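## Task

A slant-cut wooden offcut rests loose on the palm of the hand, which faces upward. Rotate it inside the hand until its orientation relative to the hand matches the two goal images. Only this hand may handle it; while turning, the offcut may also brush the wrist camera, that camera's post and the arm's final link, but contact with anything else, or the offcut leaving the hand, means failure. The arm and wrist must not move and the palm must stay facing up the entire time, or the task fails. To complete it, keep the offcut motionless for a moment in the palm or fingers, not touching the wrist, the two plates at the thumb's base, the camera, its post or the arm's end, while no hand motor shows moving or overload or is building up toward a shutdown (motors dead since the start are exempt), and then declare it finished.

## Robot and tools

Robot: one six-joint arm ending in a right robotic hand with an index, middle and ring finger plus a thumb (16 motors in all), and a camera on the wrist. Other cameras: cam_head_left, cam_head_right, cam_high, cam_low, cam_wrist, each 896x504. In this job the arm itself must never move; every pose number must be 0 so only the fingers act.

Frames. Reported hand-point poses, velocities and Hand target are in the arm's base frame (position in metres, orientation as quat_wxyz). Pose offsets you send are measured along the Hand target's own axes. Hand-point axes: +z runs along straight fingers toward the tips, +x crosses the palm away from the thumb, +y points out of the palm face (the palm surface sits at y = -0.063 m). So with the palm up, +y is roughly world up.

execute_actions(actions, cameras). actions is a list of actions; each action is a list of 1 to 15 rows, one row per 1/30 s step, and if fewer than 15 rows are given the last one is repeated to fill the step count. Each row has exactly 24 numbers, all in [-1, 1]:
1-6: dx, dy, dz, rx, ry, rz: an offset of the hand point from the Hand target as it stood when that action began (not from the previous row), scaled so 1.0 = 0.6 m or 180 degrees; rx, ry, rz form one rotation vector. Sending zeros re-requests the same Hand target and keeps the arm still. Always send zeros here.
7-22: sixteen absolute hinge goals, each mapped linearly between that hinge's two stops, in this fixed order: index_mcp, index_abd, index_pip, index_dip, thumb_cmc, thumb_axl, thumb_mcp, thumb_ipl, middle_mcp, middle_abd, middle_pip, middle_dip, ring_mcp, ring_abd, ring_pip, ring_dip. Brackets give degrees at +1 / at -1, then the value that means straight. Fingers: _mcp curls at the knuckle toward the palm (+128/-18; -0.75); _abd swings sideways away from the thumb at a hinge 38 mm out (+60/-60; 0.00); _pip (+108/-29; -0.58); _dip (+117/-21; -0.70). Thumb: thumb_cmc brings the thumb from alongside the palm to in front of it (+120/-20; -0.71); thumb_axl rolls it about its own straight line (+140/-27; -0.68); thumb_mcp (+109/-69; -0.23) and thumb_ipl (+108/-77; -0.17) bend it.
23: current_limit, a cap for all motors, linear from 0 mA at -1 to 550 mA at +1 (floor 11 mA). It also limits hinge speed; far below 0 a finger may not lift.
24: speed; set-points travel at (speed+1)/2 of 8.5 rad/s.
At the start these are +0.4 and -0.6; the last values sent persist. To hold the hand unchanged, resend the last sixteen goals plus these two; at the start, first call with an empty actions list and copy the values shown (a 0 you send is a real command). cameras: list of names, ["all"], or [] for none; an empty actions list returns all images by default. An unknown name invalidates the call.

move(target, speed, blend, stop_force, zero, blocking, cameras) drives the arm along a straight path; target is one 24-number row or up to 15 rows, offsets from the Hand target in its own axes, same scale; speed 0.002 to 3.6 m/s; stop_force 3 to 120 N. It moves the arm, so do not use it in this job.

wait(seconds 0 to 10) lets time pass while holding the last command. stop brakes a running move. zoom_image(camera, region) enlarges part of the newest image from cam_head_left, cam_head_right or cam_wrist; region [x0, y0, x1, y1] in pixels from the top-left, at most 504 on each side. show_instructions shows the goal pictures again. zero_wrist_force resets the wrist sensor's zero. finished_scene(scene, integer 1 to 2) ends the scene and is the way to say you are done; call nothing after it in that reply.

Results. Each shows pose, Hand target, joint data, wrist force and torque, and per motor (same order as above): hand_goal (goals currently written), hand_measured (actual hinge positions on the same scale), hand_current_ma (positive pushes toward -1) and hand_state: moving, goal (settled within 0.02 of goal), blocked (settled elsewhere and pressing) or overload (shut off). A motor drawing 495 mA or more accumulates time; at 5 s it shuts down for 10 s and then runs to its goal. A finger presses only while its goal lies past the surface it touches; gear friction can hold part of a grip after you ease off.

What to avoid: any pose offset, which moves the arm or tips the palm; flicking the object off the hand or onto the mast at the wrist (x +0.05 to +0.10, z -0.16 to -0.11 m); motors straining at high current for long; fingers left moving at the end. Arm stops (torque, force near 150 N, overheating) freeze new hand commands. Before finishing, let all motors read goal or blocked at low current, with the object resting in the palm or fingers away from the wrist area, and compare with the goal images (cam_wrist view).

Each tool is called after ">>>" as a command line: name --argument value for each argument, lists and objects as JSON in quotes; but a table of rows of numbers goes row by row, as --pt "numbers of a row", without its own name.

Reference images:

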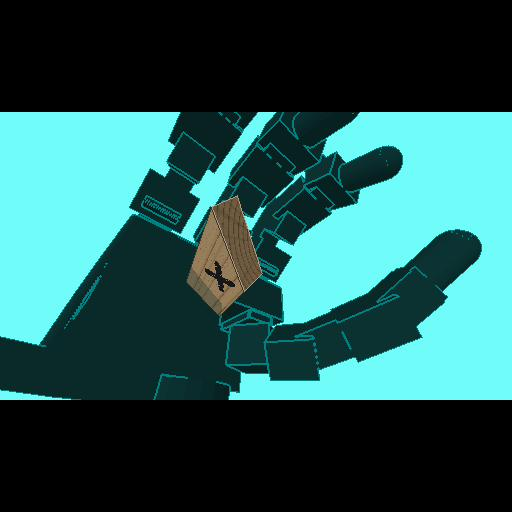

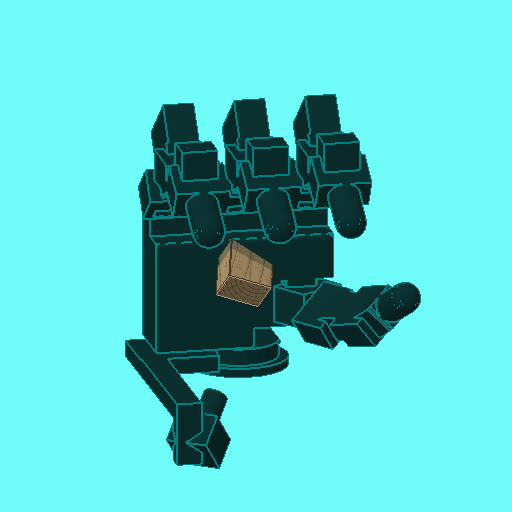

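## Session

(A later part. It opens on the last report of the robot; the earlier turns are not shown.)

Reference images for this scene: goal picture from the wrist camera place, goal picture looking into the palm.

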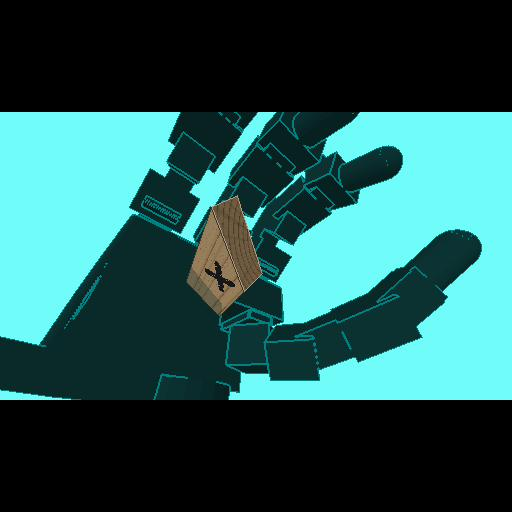

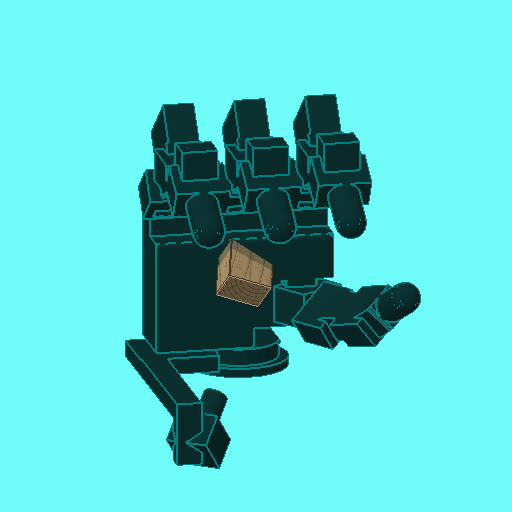

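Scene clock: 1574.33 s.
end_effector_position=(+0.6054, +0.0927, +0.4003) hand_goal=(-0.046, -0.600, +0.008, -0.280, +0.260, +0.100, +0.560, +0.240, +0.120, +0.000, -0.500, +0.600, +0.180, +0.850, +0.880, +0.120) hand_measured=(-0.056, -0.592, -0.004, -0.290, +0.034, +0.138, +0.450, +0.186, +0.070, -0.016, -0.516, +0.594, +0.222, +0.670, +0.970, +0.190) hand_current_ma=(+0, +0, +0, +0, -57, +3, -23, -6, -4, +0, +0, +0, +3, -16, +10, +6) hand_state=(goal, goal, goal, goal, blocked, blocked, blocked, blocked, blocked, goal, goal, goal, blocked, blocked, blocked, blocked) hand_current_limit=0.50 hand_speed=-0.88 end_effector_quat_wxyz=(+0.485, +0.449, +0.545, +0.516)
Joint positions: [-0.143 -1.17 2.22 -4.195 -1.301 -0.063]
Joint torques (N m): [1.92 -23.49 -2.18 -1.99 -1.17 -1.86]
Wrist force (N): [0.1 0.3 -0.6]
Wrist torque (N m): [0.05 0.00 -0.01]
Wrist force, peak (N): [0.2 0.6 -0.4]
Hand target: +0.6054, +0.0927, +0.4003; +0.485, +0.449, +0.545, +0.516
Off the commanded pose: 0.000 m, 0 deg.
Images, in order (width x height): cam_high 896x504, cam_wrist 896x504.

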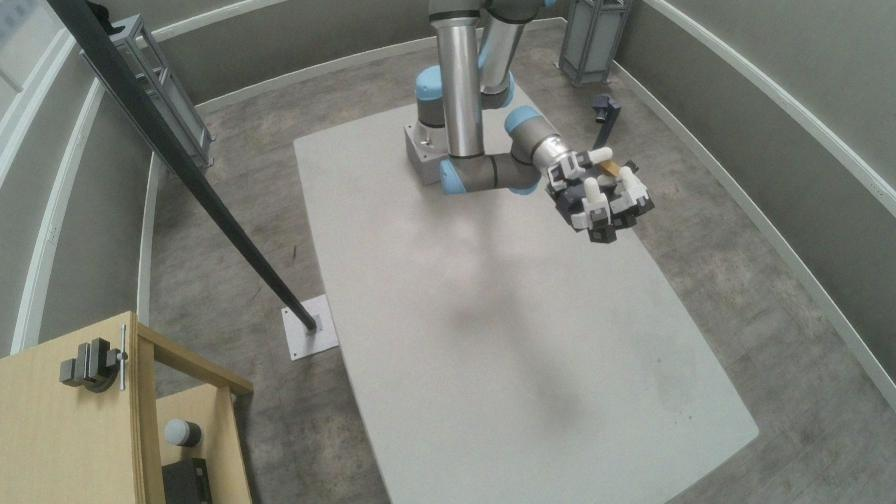

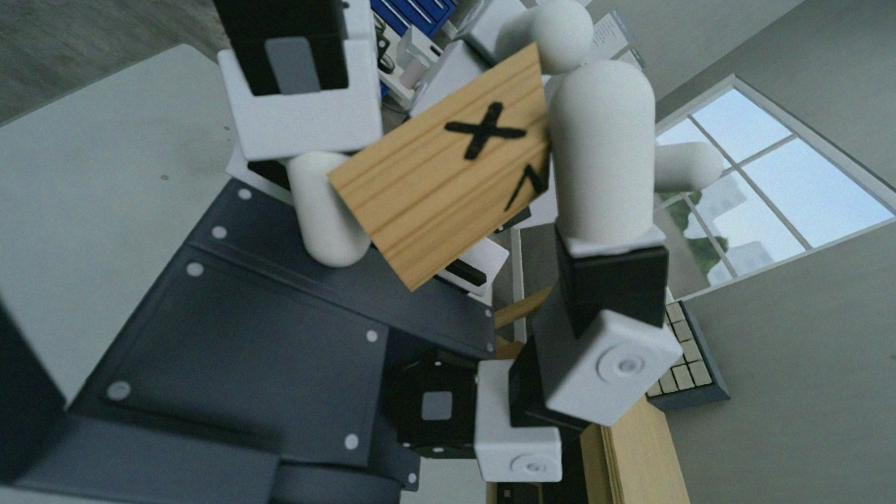

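>>> execute_actions --actions '[[[0,0,0,0,0,0,-0.046,-0.6,0.008,-0.28,0.26,0.1,0.56,0.24,0.12,-0.5,-0.5,0.6,0.18,0.85,0.88,0.12,0.5,-0.6]],[[0,0,0,0,0,0,-0.046,-0.6,0.008,-0.28,0.26,0.1,0.56,0.24,0.26,-0.5,-0.5,0.6,0.18,0.85,0.88,0.12,0.5,-0.75]],[[0,0,0,0,0,0,-0.046,-0.6,0.008,-0.28,0.26,0.1,0.56,0.24,0.26,-0.25,-0.5,0.6,0.18,0.85,0.88,0.12,0.5,-0.9]]]' --cameras '["cam_wrist","cam_high"]'

>>> zoom_image --camera "cam_high" --region '[545, 120, 665, 240]'

Scene clock: 1592.17 s.
end_effector_position=(+0.6054, +0.0927, +0.4003) hand_goal=(-0.046, -0.600, +0.008, -0.280, +0.260, +0.100, +0.560, +0.240, +0.260, -0.250, -0.500, +0.600, +0.180, +0.850, +0.880, +0.120) hand_measured=(-0.056, -0.592, -0.004, -0.290, +0.034, +0.138, +0.450, +0.186, +0.220, -0.276, -0.516, +0.594, +0.222, +0.670, +0.970, +0.190) hand_current_ma=(+0, +0, +0, +0, -57, +3, -23, -6, -2, +0, +0, +0, +3, -16, +10, +6) hand_state=(goal, goal, goal, goal, blocked, blocked, blocked, blocked, blocked, blocked, goal, goal, blocked, blocked, blocked, blocked) hand_current_limit=0.50 hand_speed=-0.90 end_effector_quat_wxyz=(+0.485, +0.449, +0.545, +0.516)
Joint positions: [-0.143 -1.17 2.22 -4.195 -1.301 -0.063]
Joint torques (N m): [2.17 -23.18 -1.67 -2.06 -1.06 -1.65]
Wrist force (N): [0.1 0.2 -0.1]
Wrist torque (N m): [-0.01 -0.02 0.00]
Wrist force, peak (N): [-0.1 0.7 -0.3]
Hand target: +0.6054, +0.0927, +0.4003; +0.485, +0.449, +0.545, +0.516
Off the commanded pose: 0.000 m, 0 deg.
Images, in order (width x height): cam_high 896x504, cam_wrist 896x504.

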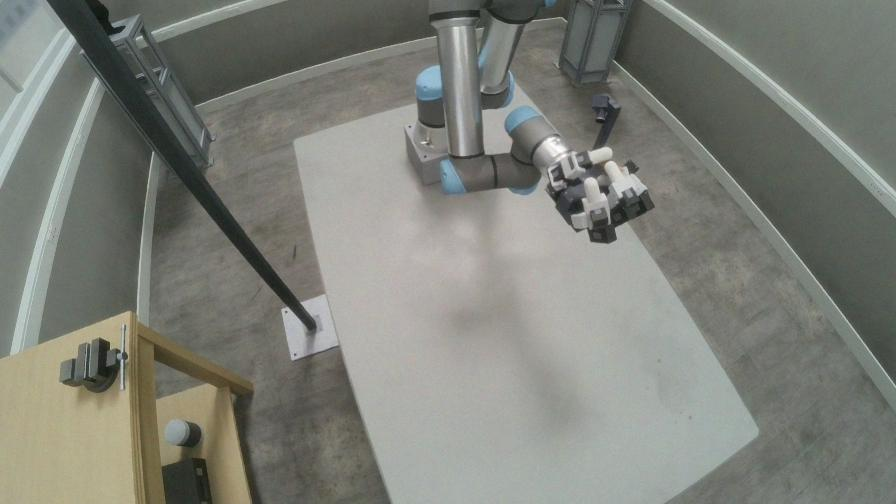

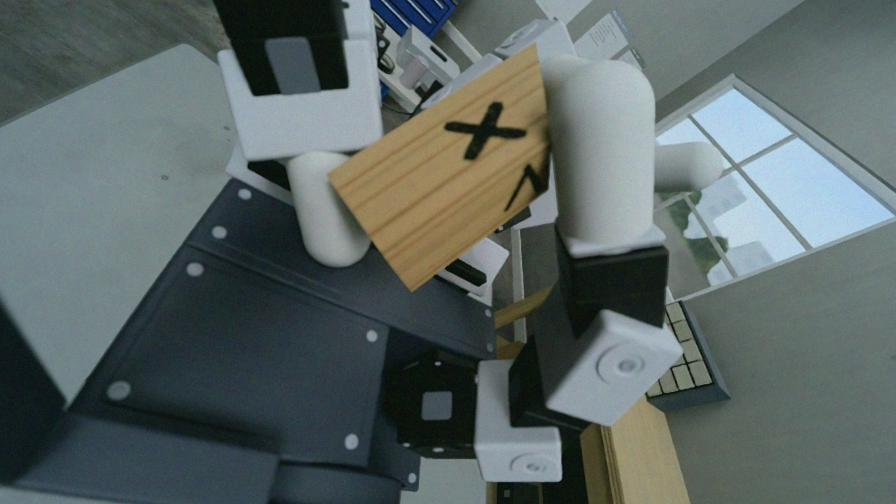

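Scaled by 4.200 from the camera's 896x504 image, which has a finer 1280x720 frame.

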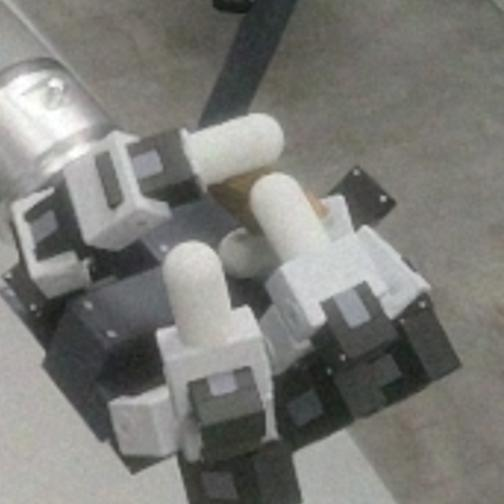

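>>> execute_actions --actions '[[[0,0,0,0,0,0,-0.046,-0.6,0.008,-0.28,0.26,0.1,0.56,0.24,0.26,-0.1,-0.5,0.6,0.18,0.85,0.88,0.12,0.5,-0.9]],[[0,0,0,0,0,0,-0.046,-0.6,0.008,-0.28,0.26,0.1,0.56,0.24,0.26,0.02,-0.5,0.6,0.18,0.85,0.88,0.12,0.5,-0.9]]]' --cameras '["cam_wrist","cam_high"]'

>>> zoom_image --camera "cam_high" --region '[545, 120, 665, 240]'

Scene clock: 1601.13 s.
end_effector_position=(+0.6054, +0.0927, +0.4003) hand_goal=(-0.046, -0.600, +0.008, -0.280, +0.260, +0.100, +0.560, +0.240, +0.260, +0.020, -0.500, +0.600, +0.180, +0.850, +0.880, +0.120) hand_measured=(-0.056, -0.592, -0.004, -0.290, +0.146, +0.118, +0.486, +0.204, +0.222, +0.006, -0.514, +0.594, +0.222, +0.736, +0.948, +0.160) hand_current_ma=(+0, +0, +0, +0, -16, +1, -11, -3, -2, +0, +0, +0, +3, -7, +6, +2) hand_state=(goal, goal, goal, goal, blocked, goal, blocked, blocked, blocked, goal, goal, goal, blocked, blocked, blocked, blocked) hand_current_limit=0.50 hand_speed=-0.90 end_effector_quat_wxyz=(+0.485, +0.449, +0.545, +0.516)
Joint positions: [-0.143 -1.17 2.22 -4.195 -1.301 -0.063]
Joint torques (N m): [1.68 -24.66 -1.45 -1.89 -1.05 -1.55]
Wrist force (N): [0.0 0.4 -0.1]
Wrist torque (N m): [0.00 0.00 -0.01]
Wrist force, peak (N): [0.2 0.6 -0.4]
Hand target: +0.6054, +0.0927, +0.4003; +0.485, +0.449, +0.545, +0.516
Off the commanded pose: 0.000 m, 0 deg.
Images, in order (width x height): cam_high 896x504, cam_wrist 896x504.

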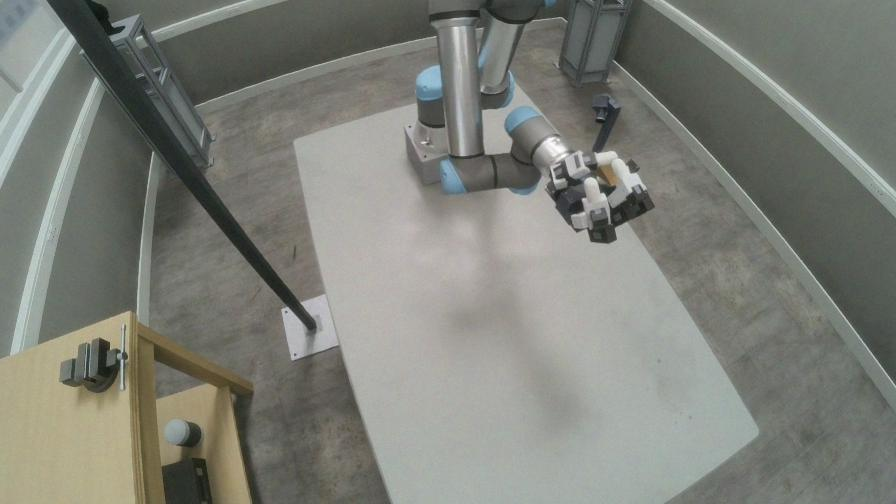

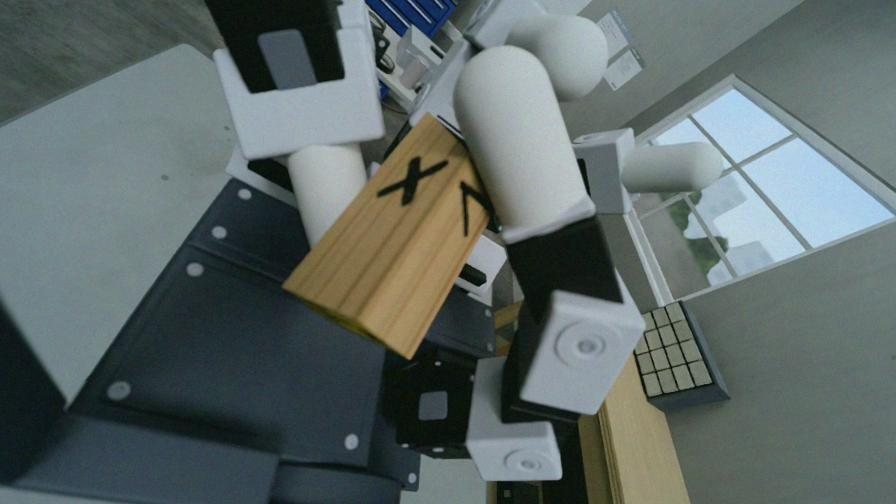

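Scaled by 4.200 from the camera's 896x504 image, which has a finer 1280x720 frame.

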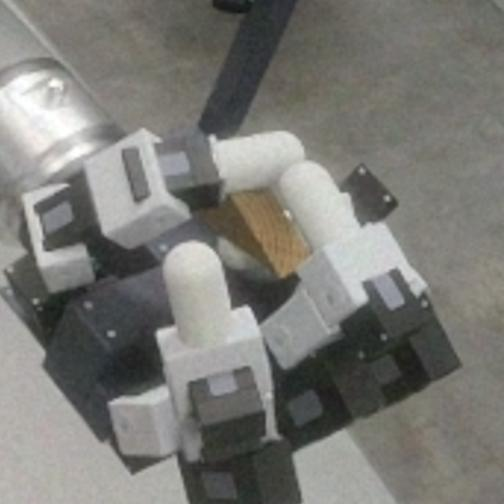

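>>> zoom_image --camera "cam_wrist" --region '[270, 100, 520, 370]'

>>> wait --seconds 0 --cameras '["cam_low", "cam_head_left"]'

>>> zoom_image --camera "cam_low" --region '[270, 0, 430, 100]'

>>> zoom_image --camera "cam_head_left" --region '[290, 175, 410, 295]'

Scaled by 1.867 from the camera's 896x504 image, which has a finer 1280x720 frame.

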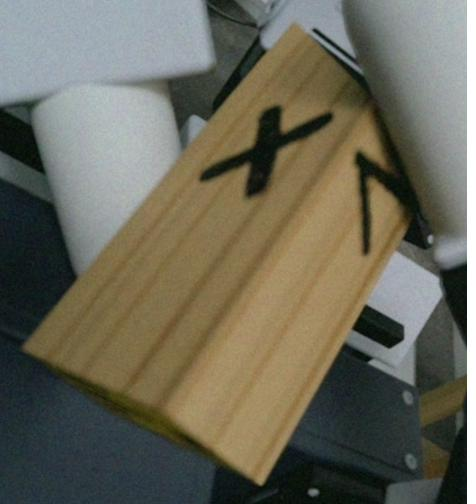

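Scene clock: 1611.80 s.
end_effector_position=(+0.6054, +0.0927, +0.4003) hand_goal=(-0.046, -0.600, +0.008, -0.280, +0.260, +0.100, +0.560, +0.240, +0.260, +0.020, -0.500, +0.600, +0.180, +0.850, +0.880, +0.120) hand_measured=(-0.056, -0.592, -0.004, -0.290, +0.146, +0.118, +0.486, +0.204, +0.222, +0.006, -0.514, +0.594, +0.222, +0.736, +0.948, +0.160) hand_current_ma=(+0, +0, +0, +0, -16, +1, -11, -3, -2, +0, +0, +0, +3, -7, +6, +2) hand_state=(goal, goal, goal, goal, blocked, goal, blocked, blocked, blocked, goal, goal, goal, blocked, blocked, blocked, blocked) hand_current_limit=0.50 hand_speed=-0.90 end_effector_quat_wxyz=(+0.485, +0.449, +0.545, +0.516)
Joint positions: [-0.143 -1.17 2.22 -4.195 -1.301 -0.063]
Joint torques (N m): [1.07 -24.35 -1.58 -1.79 -0.92 -1.56]
Wrist force (N): [-0.1 0.1 -0.2]
Wrist torque (N m): [0.00 0.03 -0.02]
Wrist force, peak (N): [0.1 0.6 -0.4]
Hand target: +0.6054, +0.0927, +0.4003; +0.485, +0.449, +0.545, +0.516
Off the commanded pose: 0.000 m, 0 deg.
Images, in order (width x height): cam_head_left 896x504, cam_low 896x504.

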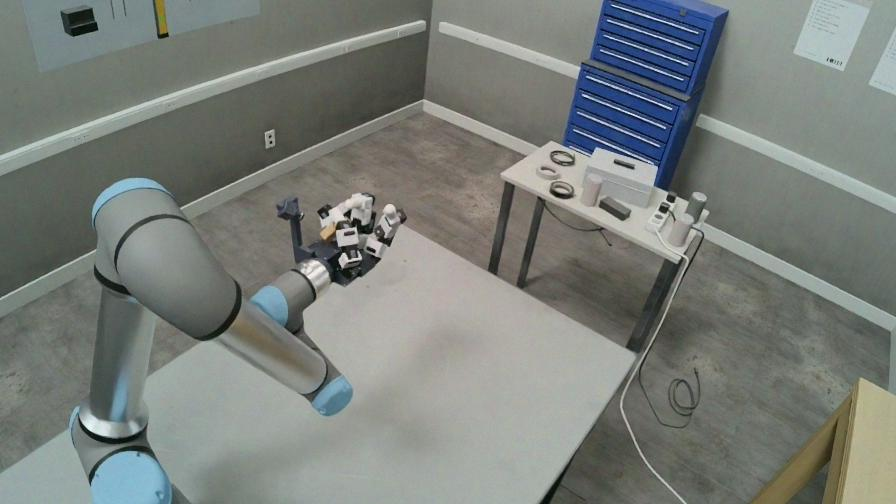

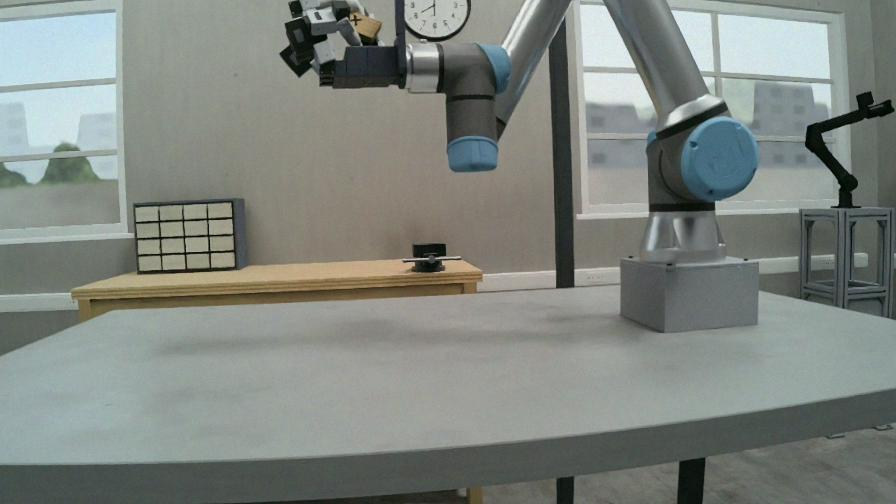

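Scaled by 3.150 from the camera's 896x504 image, which has a finer 1280x720 frame.

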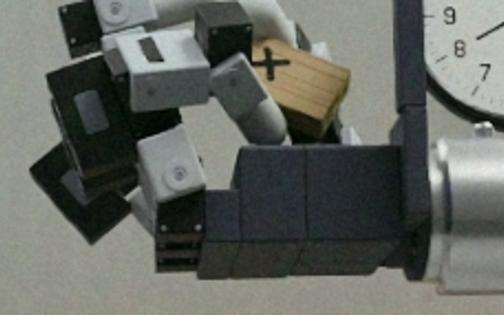

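Scaled by 4.200 from the camera's 896x504 image, which has a finer 1280x720 frame.

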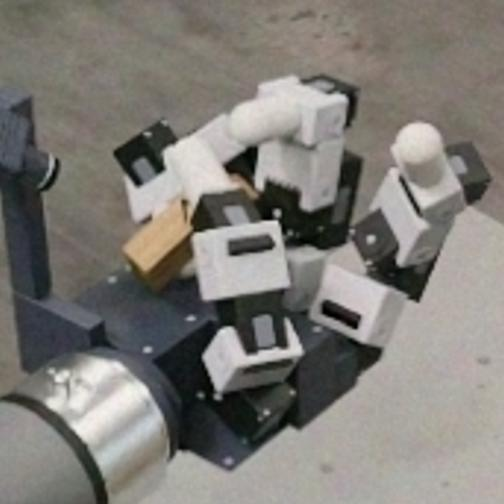

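>>> execute_actions --actions '[[[0,0,0,0,0,0,-0.046,-0.6,0.008,-0.28,0.1,0.1,0.45,0.2,0.26,-0.2,-0.5,0.6,0.18,0.6,0.88,0.12,0.5,-0.9]],[[0,0,0,0,0,0,-0.046,-0.6,0.008,-0.28,0.0,0.1,0.4,0.2,0.26,-0.3,-0.5,0.6,0.18,0.45,0.88,0.12,0.5,-0.9]]]' --cameras '["cam_wrist","cam_low"]'

>>> zoom_image --camera "cam_low" --region '[270, 0, 430, 100]'

Scene clock: 1728.03 s.
end_effector_position=(+0.6054, +0.0927, +0.4003) hand_goal=(-0.046, -0.600, +0.008, -0.280, +0.000, +0.100, +0.400, +0.200, +0.260, -0.300, -0.500, +0.600, +0.180, +0.450, +0.880, +0.120) hand_measured=(-0.056, -0.592, -0.004, -0.290, +0.008, +0.106, +0.428, +0.196, +0.222, -0.288, -0.514, +0.594, +0.184, +0.476, +0.906, +0.134) hand_current_ma=(+0, +0, +0, +0, +0, +0, +2, +0, -2, +0, +0, +0, +0, +0, +1, +0) hand_state=(goal, goal, goal, goal, goal, goal, blocked, goal, blocked, goal, goal, goal, goal, blocked, blocked, goal) hand_current_limit=0.50 hand_speed=-0.90 end_effector_quat_wxyz=(+0.485, +0.449, +0.545, +0.516)
Joint positions: [-0.143 -1.17 2.22 -4.195 -1.301 -0.063]
Joint torques (N m): [0.95 -23.73 -2.21 -1.7 -0.84 -1.65]
Wrist force (N): [0.0 0.4 -0.1]
Wrist torque (N m): [0.01 0.00 0.00]
Wrist force, peak (N): [-0.1 0.4 -0.7]
Hand target: +0.6054, +0.0927, +0.4003; +0.485, +0.449, +0.545, +0.516
Off the commanded pose: 0.000 m, 0 deg.
Images, in order (width x height): cam_low 896x504, cam_wrist 896x504.

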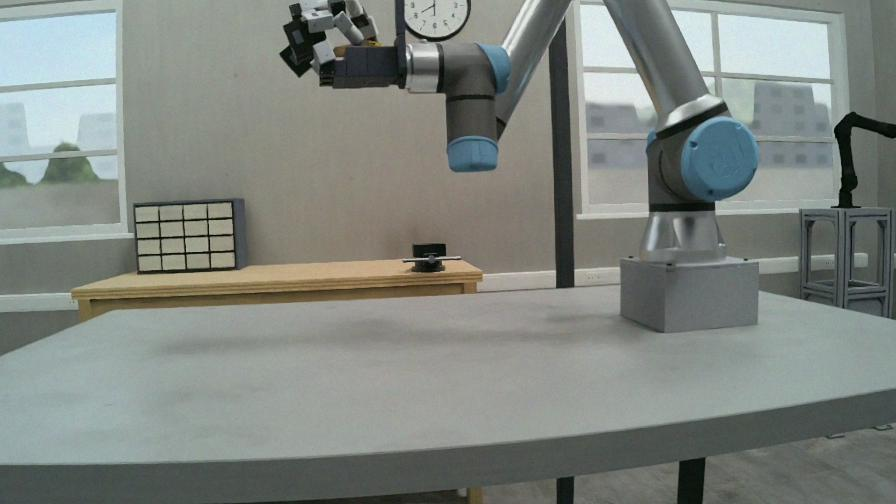

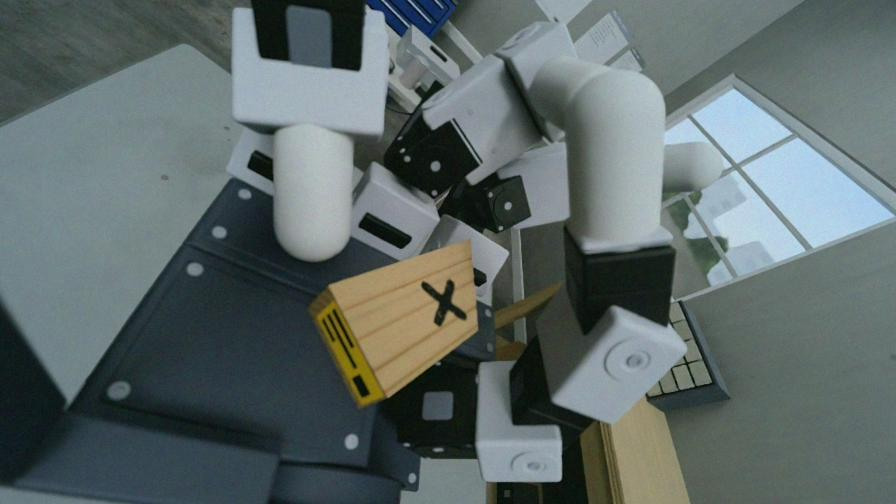

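Scaled by 3.150 from the camera's 896x504 image, which has a finer 1280x720 frame.

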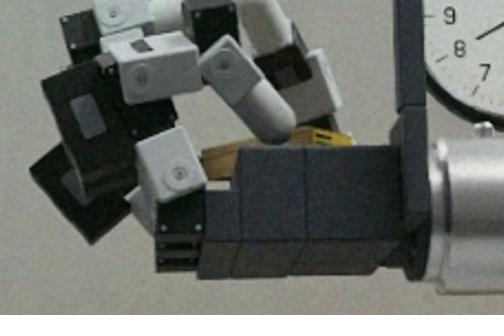

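>>> execute_actions --actions '[[[0,0,0,0,0,0,-0.046,0.0,0.3,-0.1,0.0,0.1,0.4,0.2,0.26,0.1,-0.5,0.6,0.18,0.4,0.88,0.12,0.5,-0.5]],[[0,0,0,0,0,0,-0.1,0.0,0.94,0.13,0.0,0.1,0.4,0.2,0.26,0.1,-0.5,0.6,0.1,0.2,0.88,0.12,0.5,-0.5]],[[0,0,0,0,0,0,0.09,-0.1,0.94,0.13,0.0,0.1,0.4,0.2,0.26,0.1,-0.5,0.6,0.0,0.2,0.88,0.12,0.5,-0.7]]]' --cameras '["cam_wrist","cam_high"]'

Scene clock: 1798.53 s.
end_effector_position=(+0.6054, +0.0927, +0.4003) hand_goal=(+0.090, -0.100, +0.940, +0.130, +0.000, +0.100, +0.400, +0.200, +0.260, +0.100, -0.500, +0.600, +0.000, +0.200, +0.880, +0.120) hand_measured=(+0.062, -0.084, +0.938, +0.120, +0.008, +0.106, +0.428, +0.196, +0.222, +0.088, -0.514, +0.594, -0.002, +0.222, +0.906, +0.134) hand_current_ma=(-1, +0, +0, +0, +0, +0, +2, +0, -2, +0, +0, +0, +0, +0, +1, +0) hand_state=(blocked, goal, goal, goal, goal, goal, blocked, goal, blocked, goal, goal, goal, goal, blocked, blocked, goal) hand_current_limit=0.50 hand_speed=-0.70 end_effector_quat_wxyz=(+0.485, +0.449, +0.545, +0.516)
Joint positions: [-0.143 -1.17 2.22 -4.195 -1.301 -0.063]
Joint torques (N m): [1.62 -24.04 -1.96 -1.62 -0.92 -1.47]
Wrist force (N): [0.2 0.2 -0.2]
Wrist torque (N m): [-0.01 -0.03 0.01]
Wrist force, peak (N): [-0.2 0.5 -0.6]
Hand target: +0.6054, +0.0927, +0.4003; +0.485, +0.449, +0.545, +0.516
Off the commanded pose: 0.000 m, 0 deg.
Images, in order (width x height): cam_high 896x504, cam_wrist 896x504.

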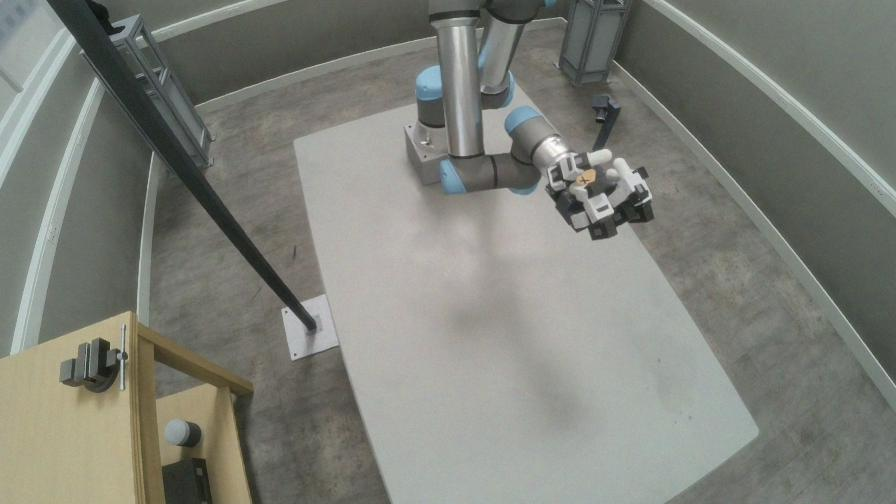

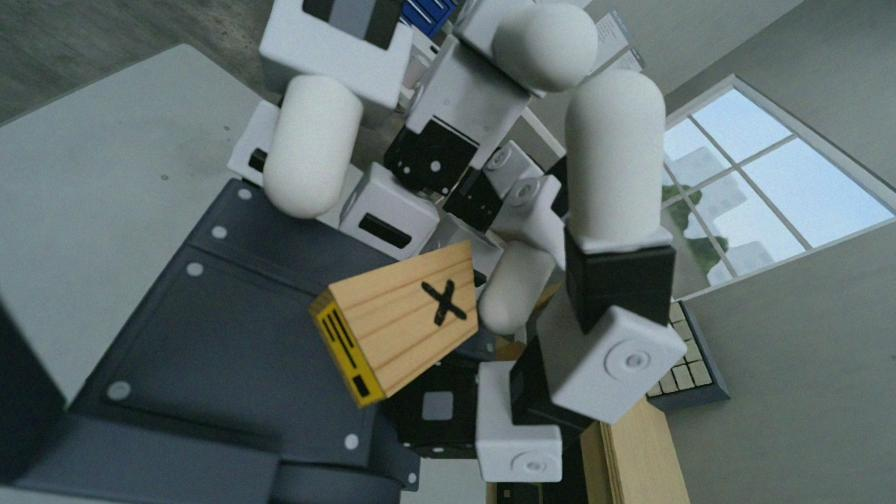

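>>> execute_actions --actions '[[[0,0,0,0,0,0,0.15,-0.5,0.94,0.13,0.0,0.1,0.4,0.2,0.26,0.1,-0.5,0.6,0.0,0.2,0.88,0.12,0.5,-0.85]],[[0,0,0,0,0,0,0.24,-0.9,0.94,0.13,0.0,0.1,0.4,0.2,0.26,0.1,-0.5,0.6,0.0,0.2,0.88,0.12,0.5,-0.85]]]' --cameras '["cam_wrist"]'

Scene clock: 1806.63 s.
end_effector_position=(+0.6054, +0.0927, +0.4003) hand_goal=(+0.240, -0.900, +0.940, +0.130, +0.000, +0.100, +0.400, +0.200, +0.260, +0.100, -0.500, +0.600, +0.000, +0.200, +0.880, +0.120) hand_measured=(+0.224, -0.886, +0.940, +0.120, +0.008, +0.106, +0.428, +0.196, +0.222, +0.088, -0.514, +0.594, -0.002, +0.222, +0.906, +0.134) hand_current_ma=(+0, +0, +0, +0, +0, +0, +2, +0, -2, +0, +0, +0, +0, +0, +1, +0) hand_state=(goal, goal, goal, goal, goal, goal, blocked, goal, blocked, goal, goal, goal, goal, blocked, blocked, goal) hand_current_limit=0.50 hand_speed=-0.85 end_effector_quat_wxyz=(+0.485, +0.449, +0.545, +0.516)
Joint positions: [-0.143 -1.17 2.22 -4.195 -1.301 -0.063]
Joint torques (N m): [1.23 -24.28 -1.99 -1.38 -0.87 -1.47]
Wrist force (N): [0.0 0.3 -0.3]
Wrist torque (N m): [0.00 0.00 -0.01]
Wrist force, peak (N): [0.1 0.6 -0.4]
Hand target: +0.6054, +0.0927, +0.4003; +0.485, +0.449, +0.545, +0.516
Off the commanded pose: 0.000 m, 0 deg.
Images, in order (width x height): cam_wrist 896x504.

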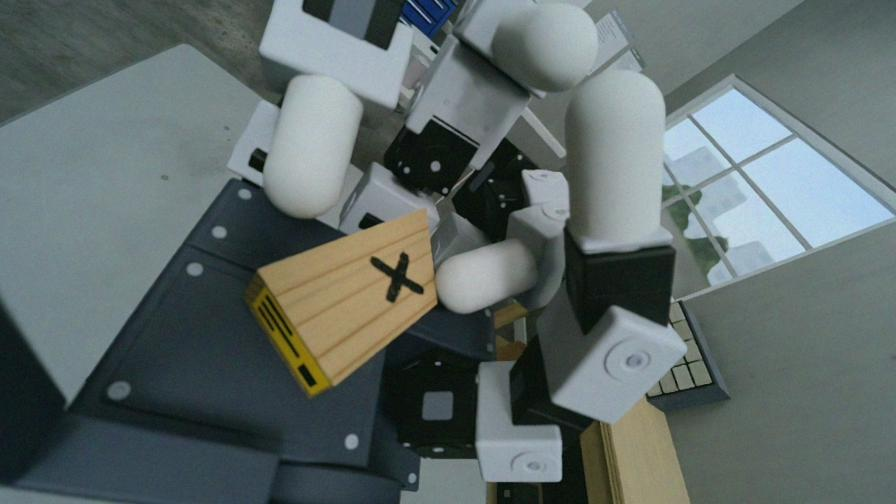

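>>> execute_actions --actions '[[[0,0,0,0,0,0,0.24,-0.9,0.94,0.13,-0.71,0.245,0.5,0.3,0.26,0.1,-0.5,0.6,-0.1,0.2,1.0,0.2,0.5,-0.5]],[[0,0,0,0,0,0,0.24,-0.9,0.94,0.13,-0.71,0.245,0.76,0.95,0.1,0.1,-0.5,0.6,-0.18,0.3,1.0,0.2,0.5,-0.5]],[[0,0,0,0,0,0,0.24,-0.9,0.94,0.13,-0.71,0.245,0.76,0.95,0.1,0.1,-0.5,0.6,-0.18,0.47,1.0,0.2,0.5,-0.6]]]' --cameras '["cam_wrist","cam_high","cam_head_left"]'

>>> zoom_image --camera "cam_high" --region '[545, 120, 665, 240]'

>>> zoom_image --camera "cam_head_left" --region '[290, 175, 410, 295]'

Scene clock: 1922.23 s.
end_effector_position=(+0.6054, +0.0927, +0.4003) hand_goal=(+0.240, -0.900, +0.940, +0.130, -0.710, +0.244, +0.760, +0.950, +0.100, +0.100, -0.500, +0.600, -0.180, +0.470, +1.000, +0.200) hand_measured=(+0.224, -0.886, +0.940, +0.120, -0.720, +0.228, +0.756, +0.946, +0.090, +0.088, -0.514, +0.594, -0.186, +0.452, +0.998, +0.190) hand_current_ma=(+0, +0, +0, +0, +0, -1, +0, +0, +0, +0, +0, +0, +0, +0, +0, +0) hand_state=(goal, goal, goal, goal, goal, goal, goal, goal, goal, goal, goal, goal, goal, goal, goal, goal) hand_current_limit=0.50 hand_speed=-0.60 end_effector_quat_wxyz=(+0.485, +0.449, +0.545, +0.516)
Joint positions: [-0.143 -1.17 2.22 -4.195 -1.301 -0.063]
Joint torques (N m): [0.09 -24.09 -1.49 -1.29 -0.69 -1.36]
Wrist force (N): [-0.1 0.3 -0.2]
Wrist torque (N m): [0.01 0.02 -0.01]
Wrist force, peak (N): [-0.2 0.4 -0.6]
Hand target: +0.6054, +0.0927, +0.4003; +0.485, +0.449, +0.545, +0.516
Off the commanded pose: 0.000 m, 0 deg.
Images, in order (width x height): cam_head_left 896x504, cam_high 896x504, cam_wrist 896x504.

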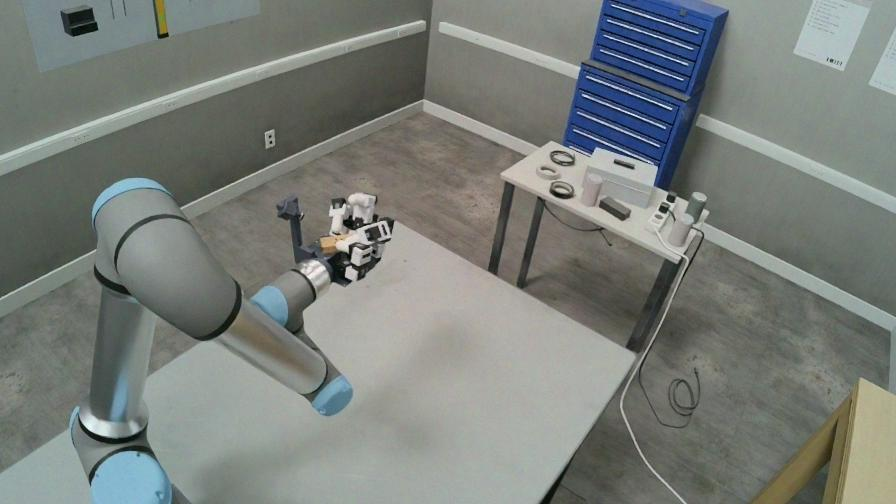

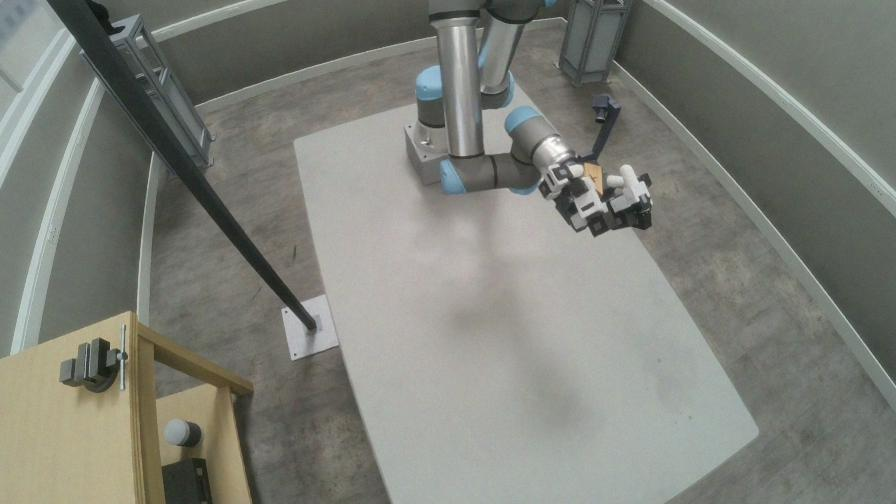

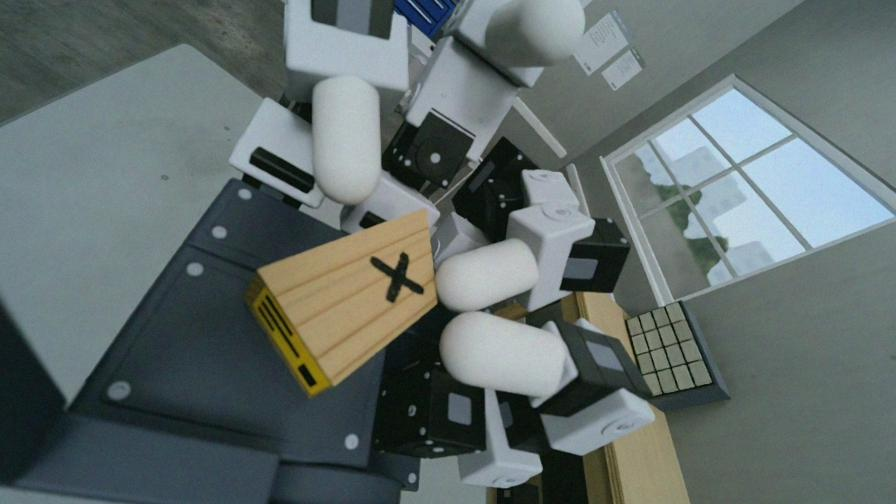

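Scaled by 4.200 from the camera's 896x504 image, which has a finer 1280x720 frame.

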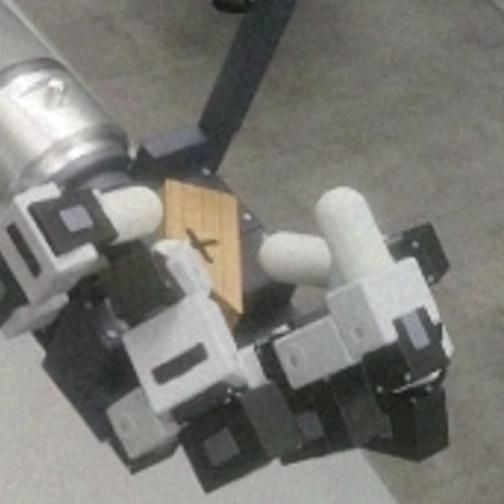

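Scaled by 4.200 from the camera's 896x504 image, which has a finer 1280x720 frame.

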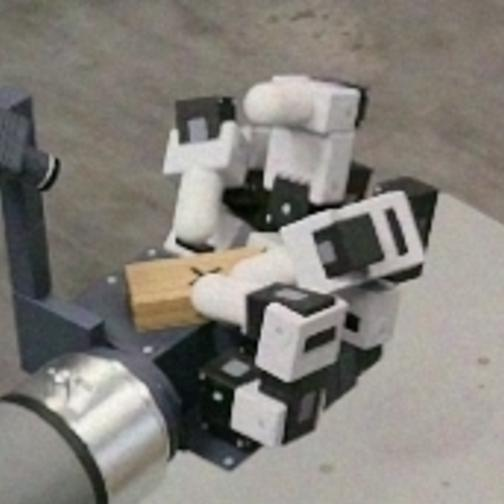

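>>> execute_actions --actions '[[[0,0,0,0,0,0,0.24,-0.9,0.94,0.13,-0.55,0.245,0.76,0.95,0.1,0.1,-0.5,0.6,-0.04,0.47,1.0,0.2,0.5,-0.8]],[[0,0,0,0,0,0,0.24,-0.9,0.94,0.13,-0.42,0.245,0.76,0.95,0.1,0.1,-0.5,0.6,-0.02,0.5,1.0,0.2,0.5,-0.85]]]' --cameras '["cam_wrist","cam_high"]'

>>> zoom_image --camera "cam_high" --region '[545, 120, 665, 240]'

Scene clock: 1930.27 s.
end_effector_position=(+0.6054, +0.0927, +0.4003) hand_goal=(+0.240, -0.900, +0.940, +0.130, -0.420, +0.244, +0.760, +0.950, +0.100, +0.100, -0.500, +0.600, -0.020, +0.500, +1.000, +0.200) hand_measured=(+0.224, -0.888, +0.940, +0.120, -0.444, +0.230, +0.758, +0.946, +0.090, +0.088, -0.514, +0.594, -0.056, +0.482, +0.998, +0.190) hand_current_ma=(+0, +0, +0, +0, -1, +0, +0, +0, +0, +0, +0, +0, -2, +0, +0, +0) hand_state=(goal, goal, goal, goal, blocked, goal, goal, goal, goal, goal, goal, goal, blocked, goal, goal, goal) hand_current_limit=0.50 hand_speed=-0.85 end_effector_quat_wxyz=(+0.485, +0.449, +0.545, +0.516)
Joint positions: [-0.143 -1.17 2.22 -4.195 -1.301 -0.063]
Joint torques (N m): [-0.7 -24.34 -0.95 -1.22 -0.59 -1.48]
Wrist force (N): [0.0 0.6 -0.4]
Wrist torque (N m): [0.07 0.01 -0.01]
Wrist force, peak (N): [0.3 0.4 -0.7]
Hand target: +0.6054, +0.0927, +0.4003; +0.485, +0.449, +0.545, +0.516
Off the commanded pose: 0.000 m, 0 deg.
Images, in order (width x height): cam_high 896x504, cam_wrist 896x504.

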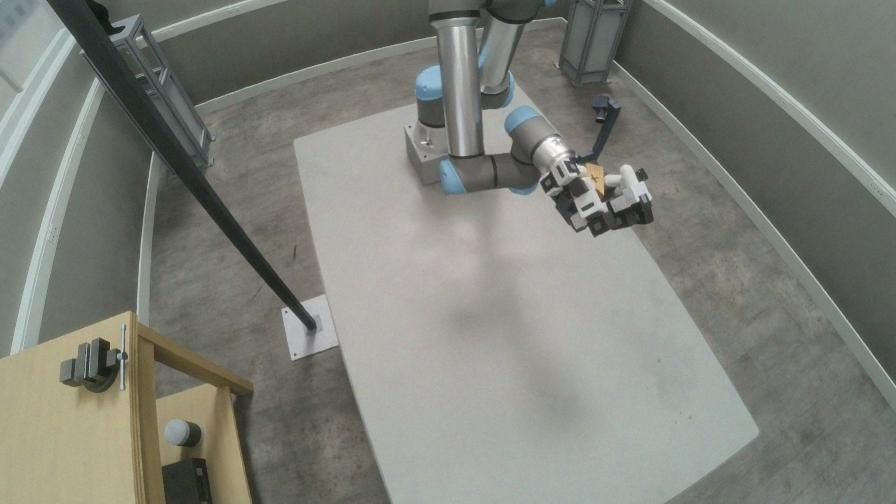

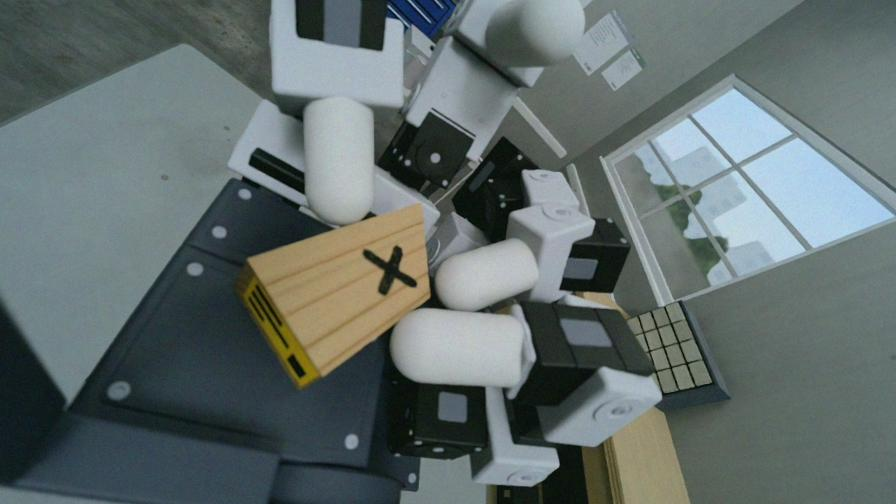

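Scaled by 4.200 from the camera's 896x504 image, which has a finer 1280x720 frame.

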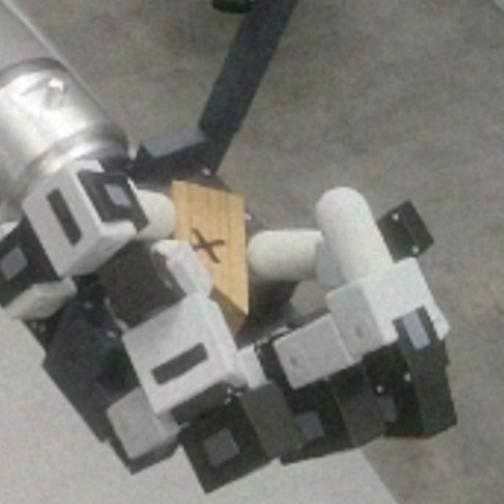

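>>> execute_actions --actions '[[[0,0,0,0,0,0,0.24,-0.9,0.94,0.13,-0.38,0.245,0.76,0.95,0.1,0.1,-0.5,0.6,0.05,0.58,1.0,0.2,0.5,-0.85]],[[0,0,0,0,0,0,0.24,-0.9,0.94,0.13,-0.36,0.245,0.76,0.93,0.1,0.1,-0.5,0.6,0.1,0.65,1.0,0.2,0.5,-0.85]]]' --cameras '["cam_wrist","cam_high"]'

>>> zoom_image --camera "cam_high" --region '[545, 120, 665, 240]'

Scene clock: 1938.77 s.
end_effector_position=(+0.6054, +0.0927, +0.4003) hand_goal=(+0.240, -0.900, +0.940, +0.130, -0.360, +0.244, +0.760, +0.930, +0.100, +0.100, -0.500, +0.600, +0.100, +0.650, +1.000, +0.200) hand_measured=(+0.224, -0.888, +0.940, +0.120, -0.428, +0.264, +0.756, +0.952, +0.090, +0.088, -0.514, +0.594, -0.012, +0.592, +0.994, +0.210) hand_current_ma=(+0, +0, +0, +0, -6, +1, +0, +1, +0, +0, +0, +0, -16, -2, +0, +0) hand_state=(goal, goal, goal, goal, blocked, goal, goal, blocked, goal, goal, goal, goal, blocked, blocked, goal, goal) hand_current_limit=0.50 hand_speed=-0.85 end_effector_quat_wxyz=(+0.485, +0.449, +0.545, +0.516)
Joint positions: [-0.143 -1.17 2.22 -4.195 -1.301 -0.063]
Joint torques (N m): [0.17 -24.5 -1.88 -1.12 -0.67 -1.41]
Wrist force (N): [-0.1 0.2 -0.1]
Wrist torque (N m): [-0.03 0.01 -0.02]
Wrist force, peak (N): [-0.1 0.7 -0.5]
Hand target: +0.6054, +0.0927, +0.4003; +0.485, +0.449, +0.545, +0.516
Off the commanded pose: 0.000 m, 0 deg.
Images, in order (width x height): cam_high 896x504, cam_wrist 896x504.

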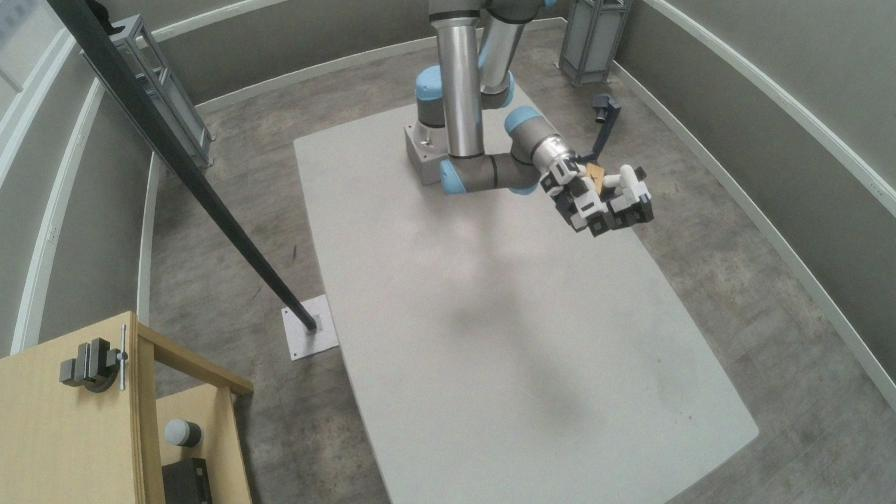

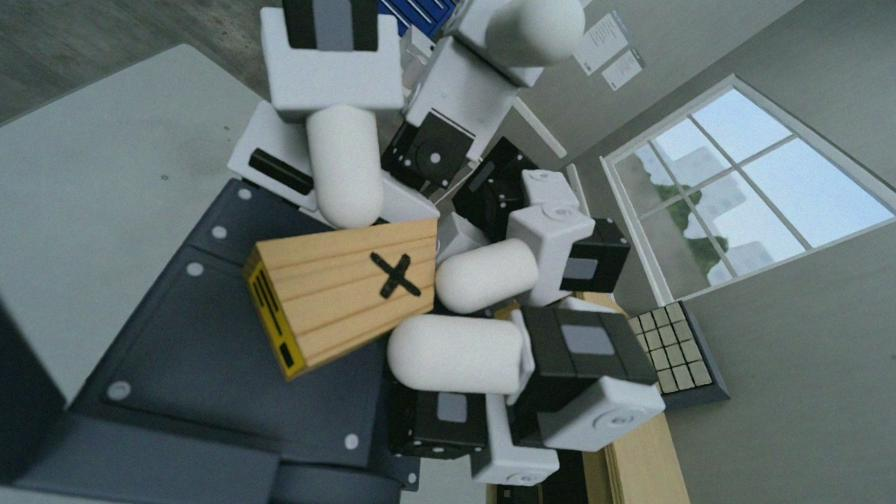

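Scaled by 4.200 from the camera's 896x504 image, which has a finer 1280x720 frame.

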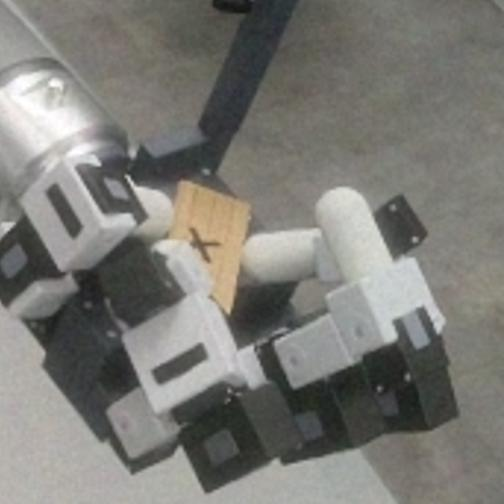

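>>> execute_actions --actions '[[[0,0,0,0,0,0,0.24,-0.9,0.94,0.13,-0.4,0.245,0.76,0.93,0.1,0.1,-0.5,0.6,-0.12,0.5,1.0,0.15,0.5,-0.6]],[[0,0,0,0,0,0,0.24,-0.9,0.94,0.13,-0.38,0.245,0.76,0.93,0.1,0.1,-0.5,0.6,-0.05,0.15,0.92,0.12,0.5,-0.6]],[[0,0,0,0,0,0,0.24,-0.9,0.94,0.13,-0.38,0.245,0.76,0.93,0.1,0.1,-0.5,0.6,0.12,0.15,0.92,0.12,0.5,-0.85]]]' --cameras '["cam_wrist"]'

Scene clock: 1971.30 s.
end_effector_position=(+0.6054, +0.0927, +0.4003) hand_goal=(+0.240, -0.900, +0.940, +0.130, -0.380, +0.244, +0.760, +0.930, +0.100, +0.100, -0.500, +0.600, +0.120, +0.150, +0.920, +0.120) hand_measured=(+0.224, -0.888, +0.940, +0.120, -0.400, +0.252, +0.758, +0.944, +0.090, +0.088, -0.514, +0.594, +0.094, +0.172, +0.948, +0.134) hand_current_ma=(+0, +0, +0, +0, -1, +0, +0, +0, +0, +0, +0, +0, -1, +0, +1, +0) hand_state=(goal, goal, goal, goal, blocked, goal, goal, goal, goal, goal, goal, goal, blocked, blocked, blocked, goal) hand_current_limit=0.50 hand_speed=-0.85 end_effector_quat_wxyz=(+0.485, +0.449, +0.545, +0.516)
Joint positions: [-0.143 -1.17 2.22 -4.195 -1.301 -0.063]
Joint torques (N m): [-0.08 -24.28 -1.54 -0.89 -0.69 -1.36]
Wrist force (N): [0.0 0.4 -0.2]
Wrist torque (N m): [0.00 -0.01 0.00]
Wrist force, peak (N): [0.0 0.6 -0.8]
Hand target: +0.6054, +0.0927, +0.4003; +0.485, +0.449, +0.545, +0.516
Off the commanded pose: 0.000 m, 0 deg.
Images, in order (width x height): cam_wrist 896x504.

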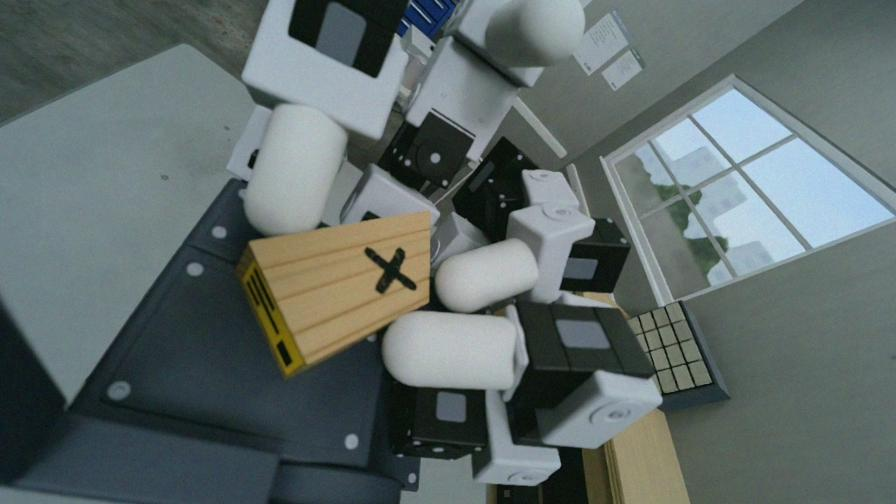

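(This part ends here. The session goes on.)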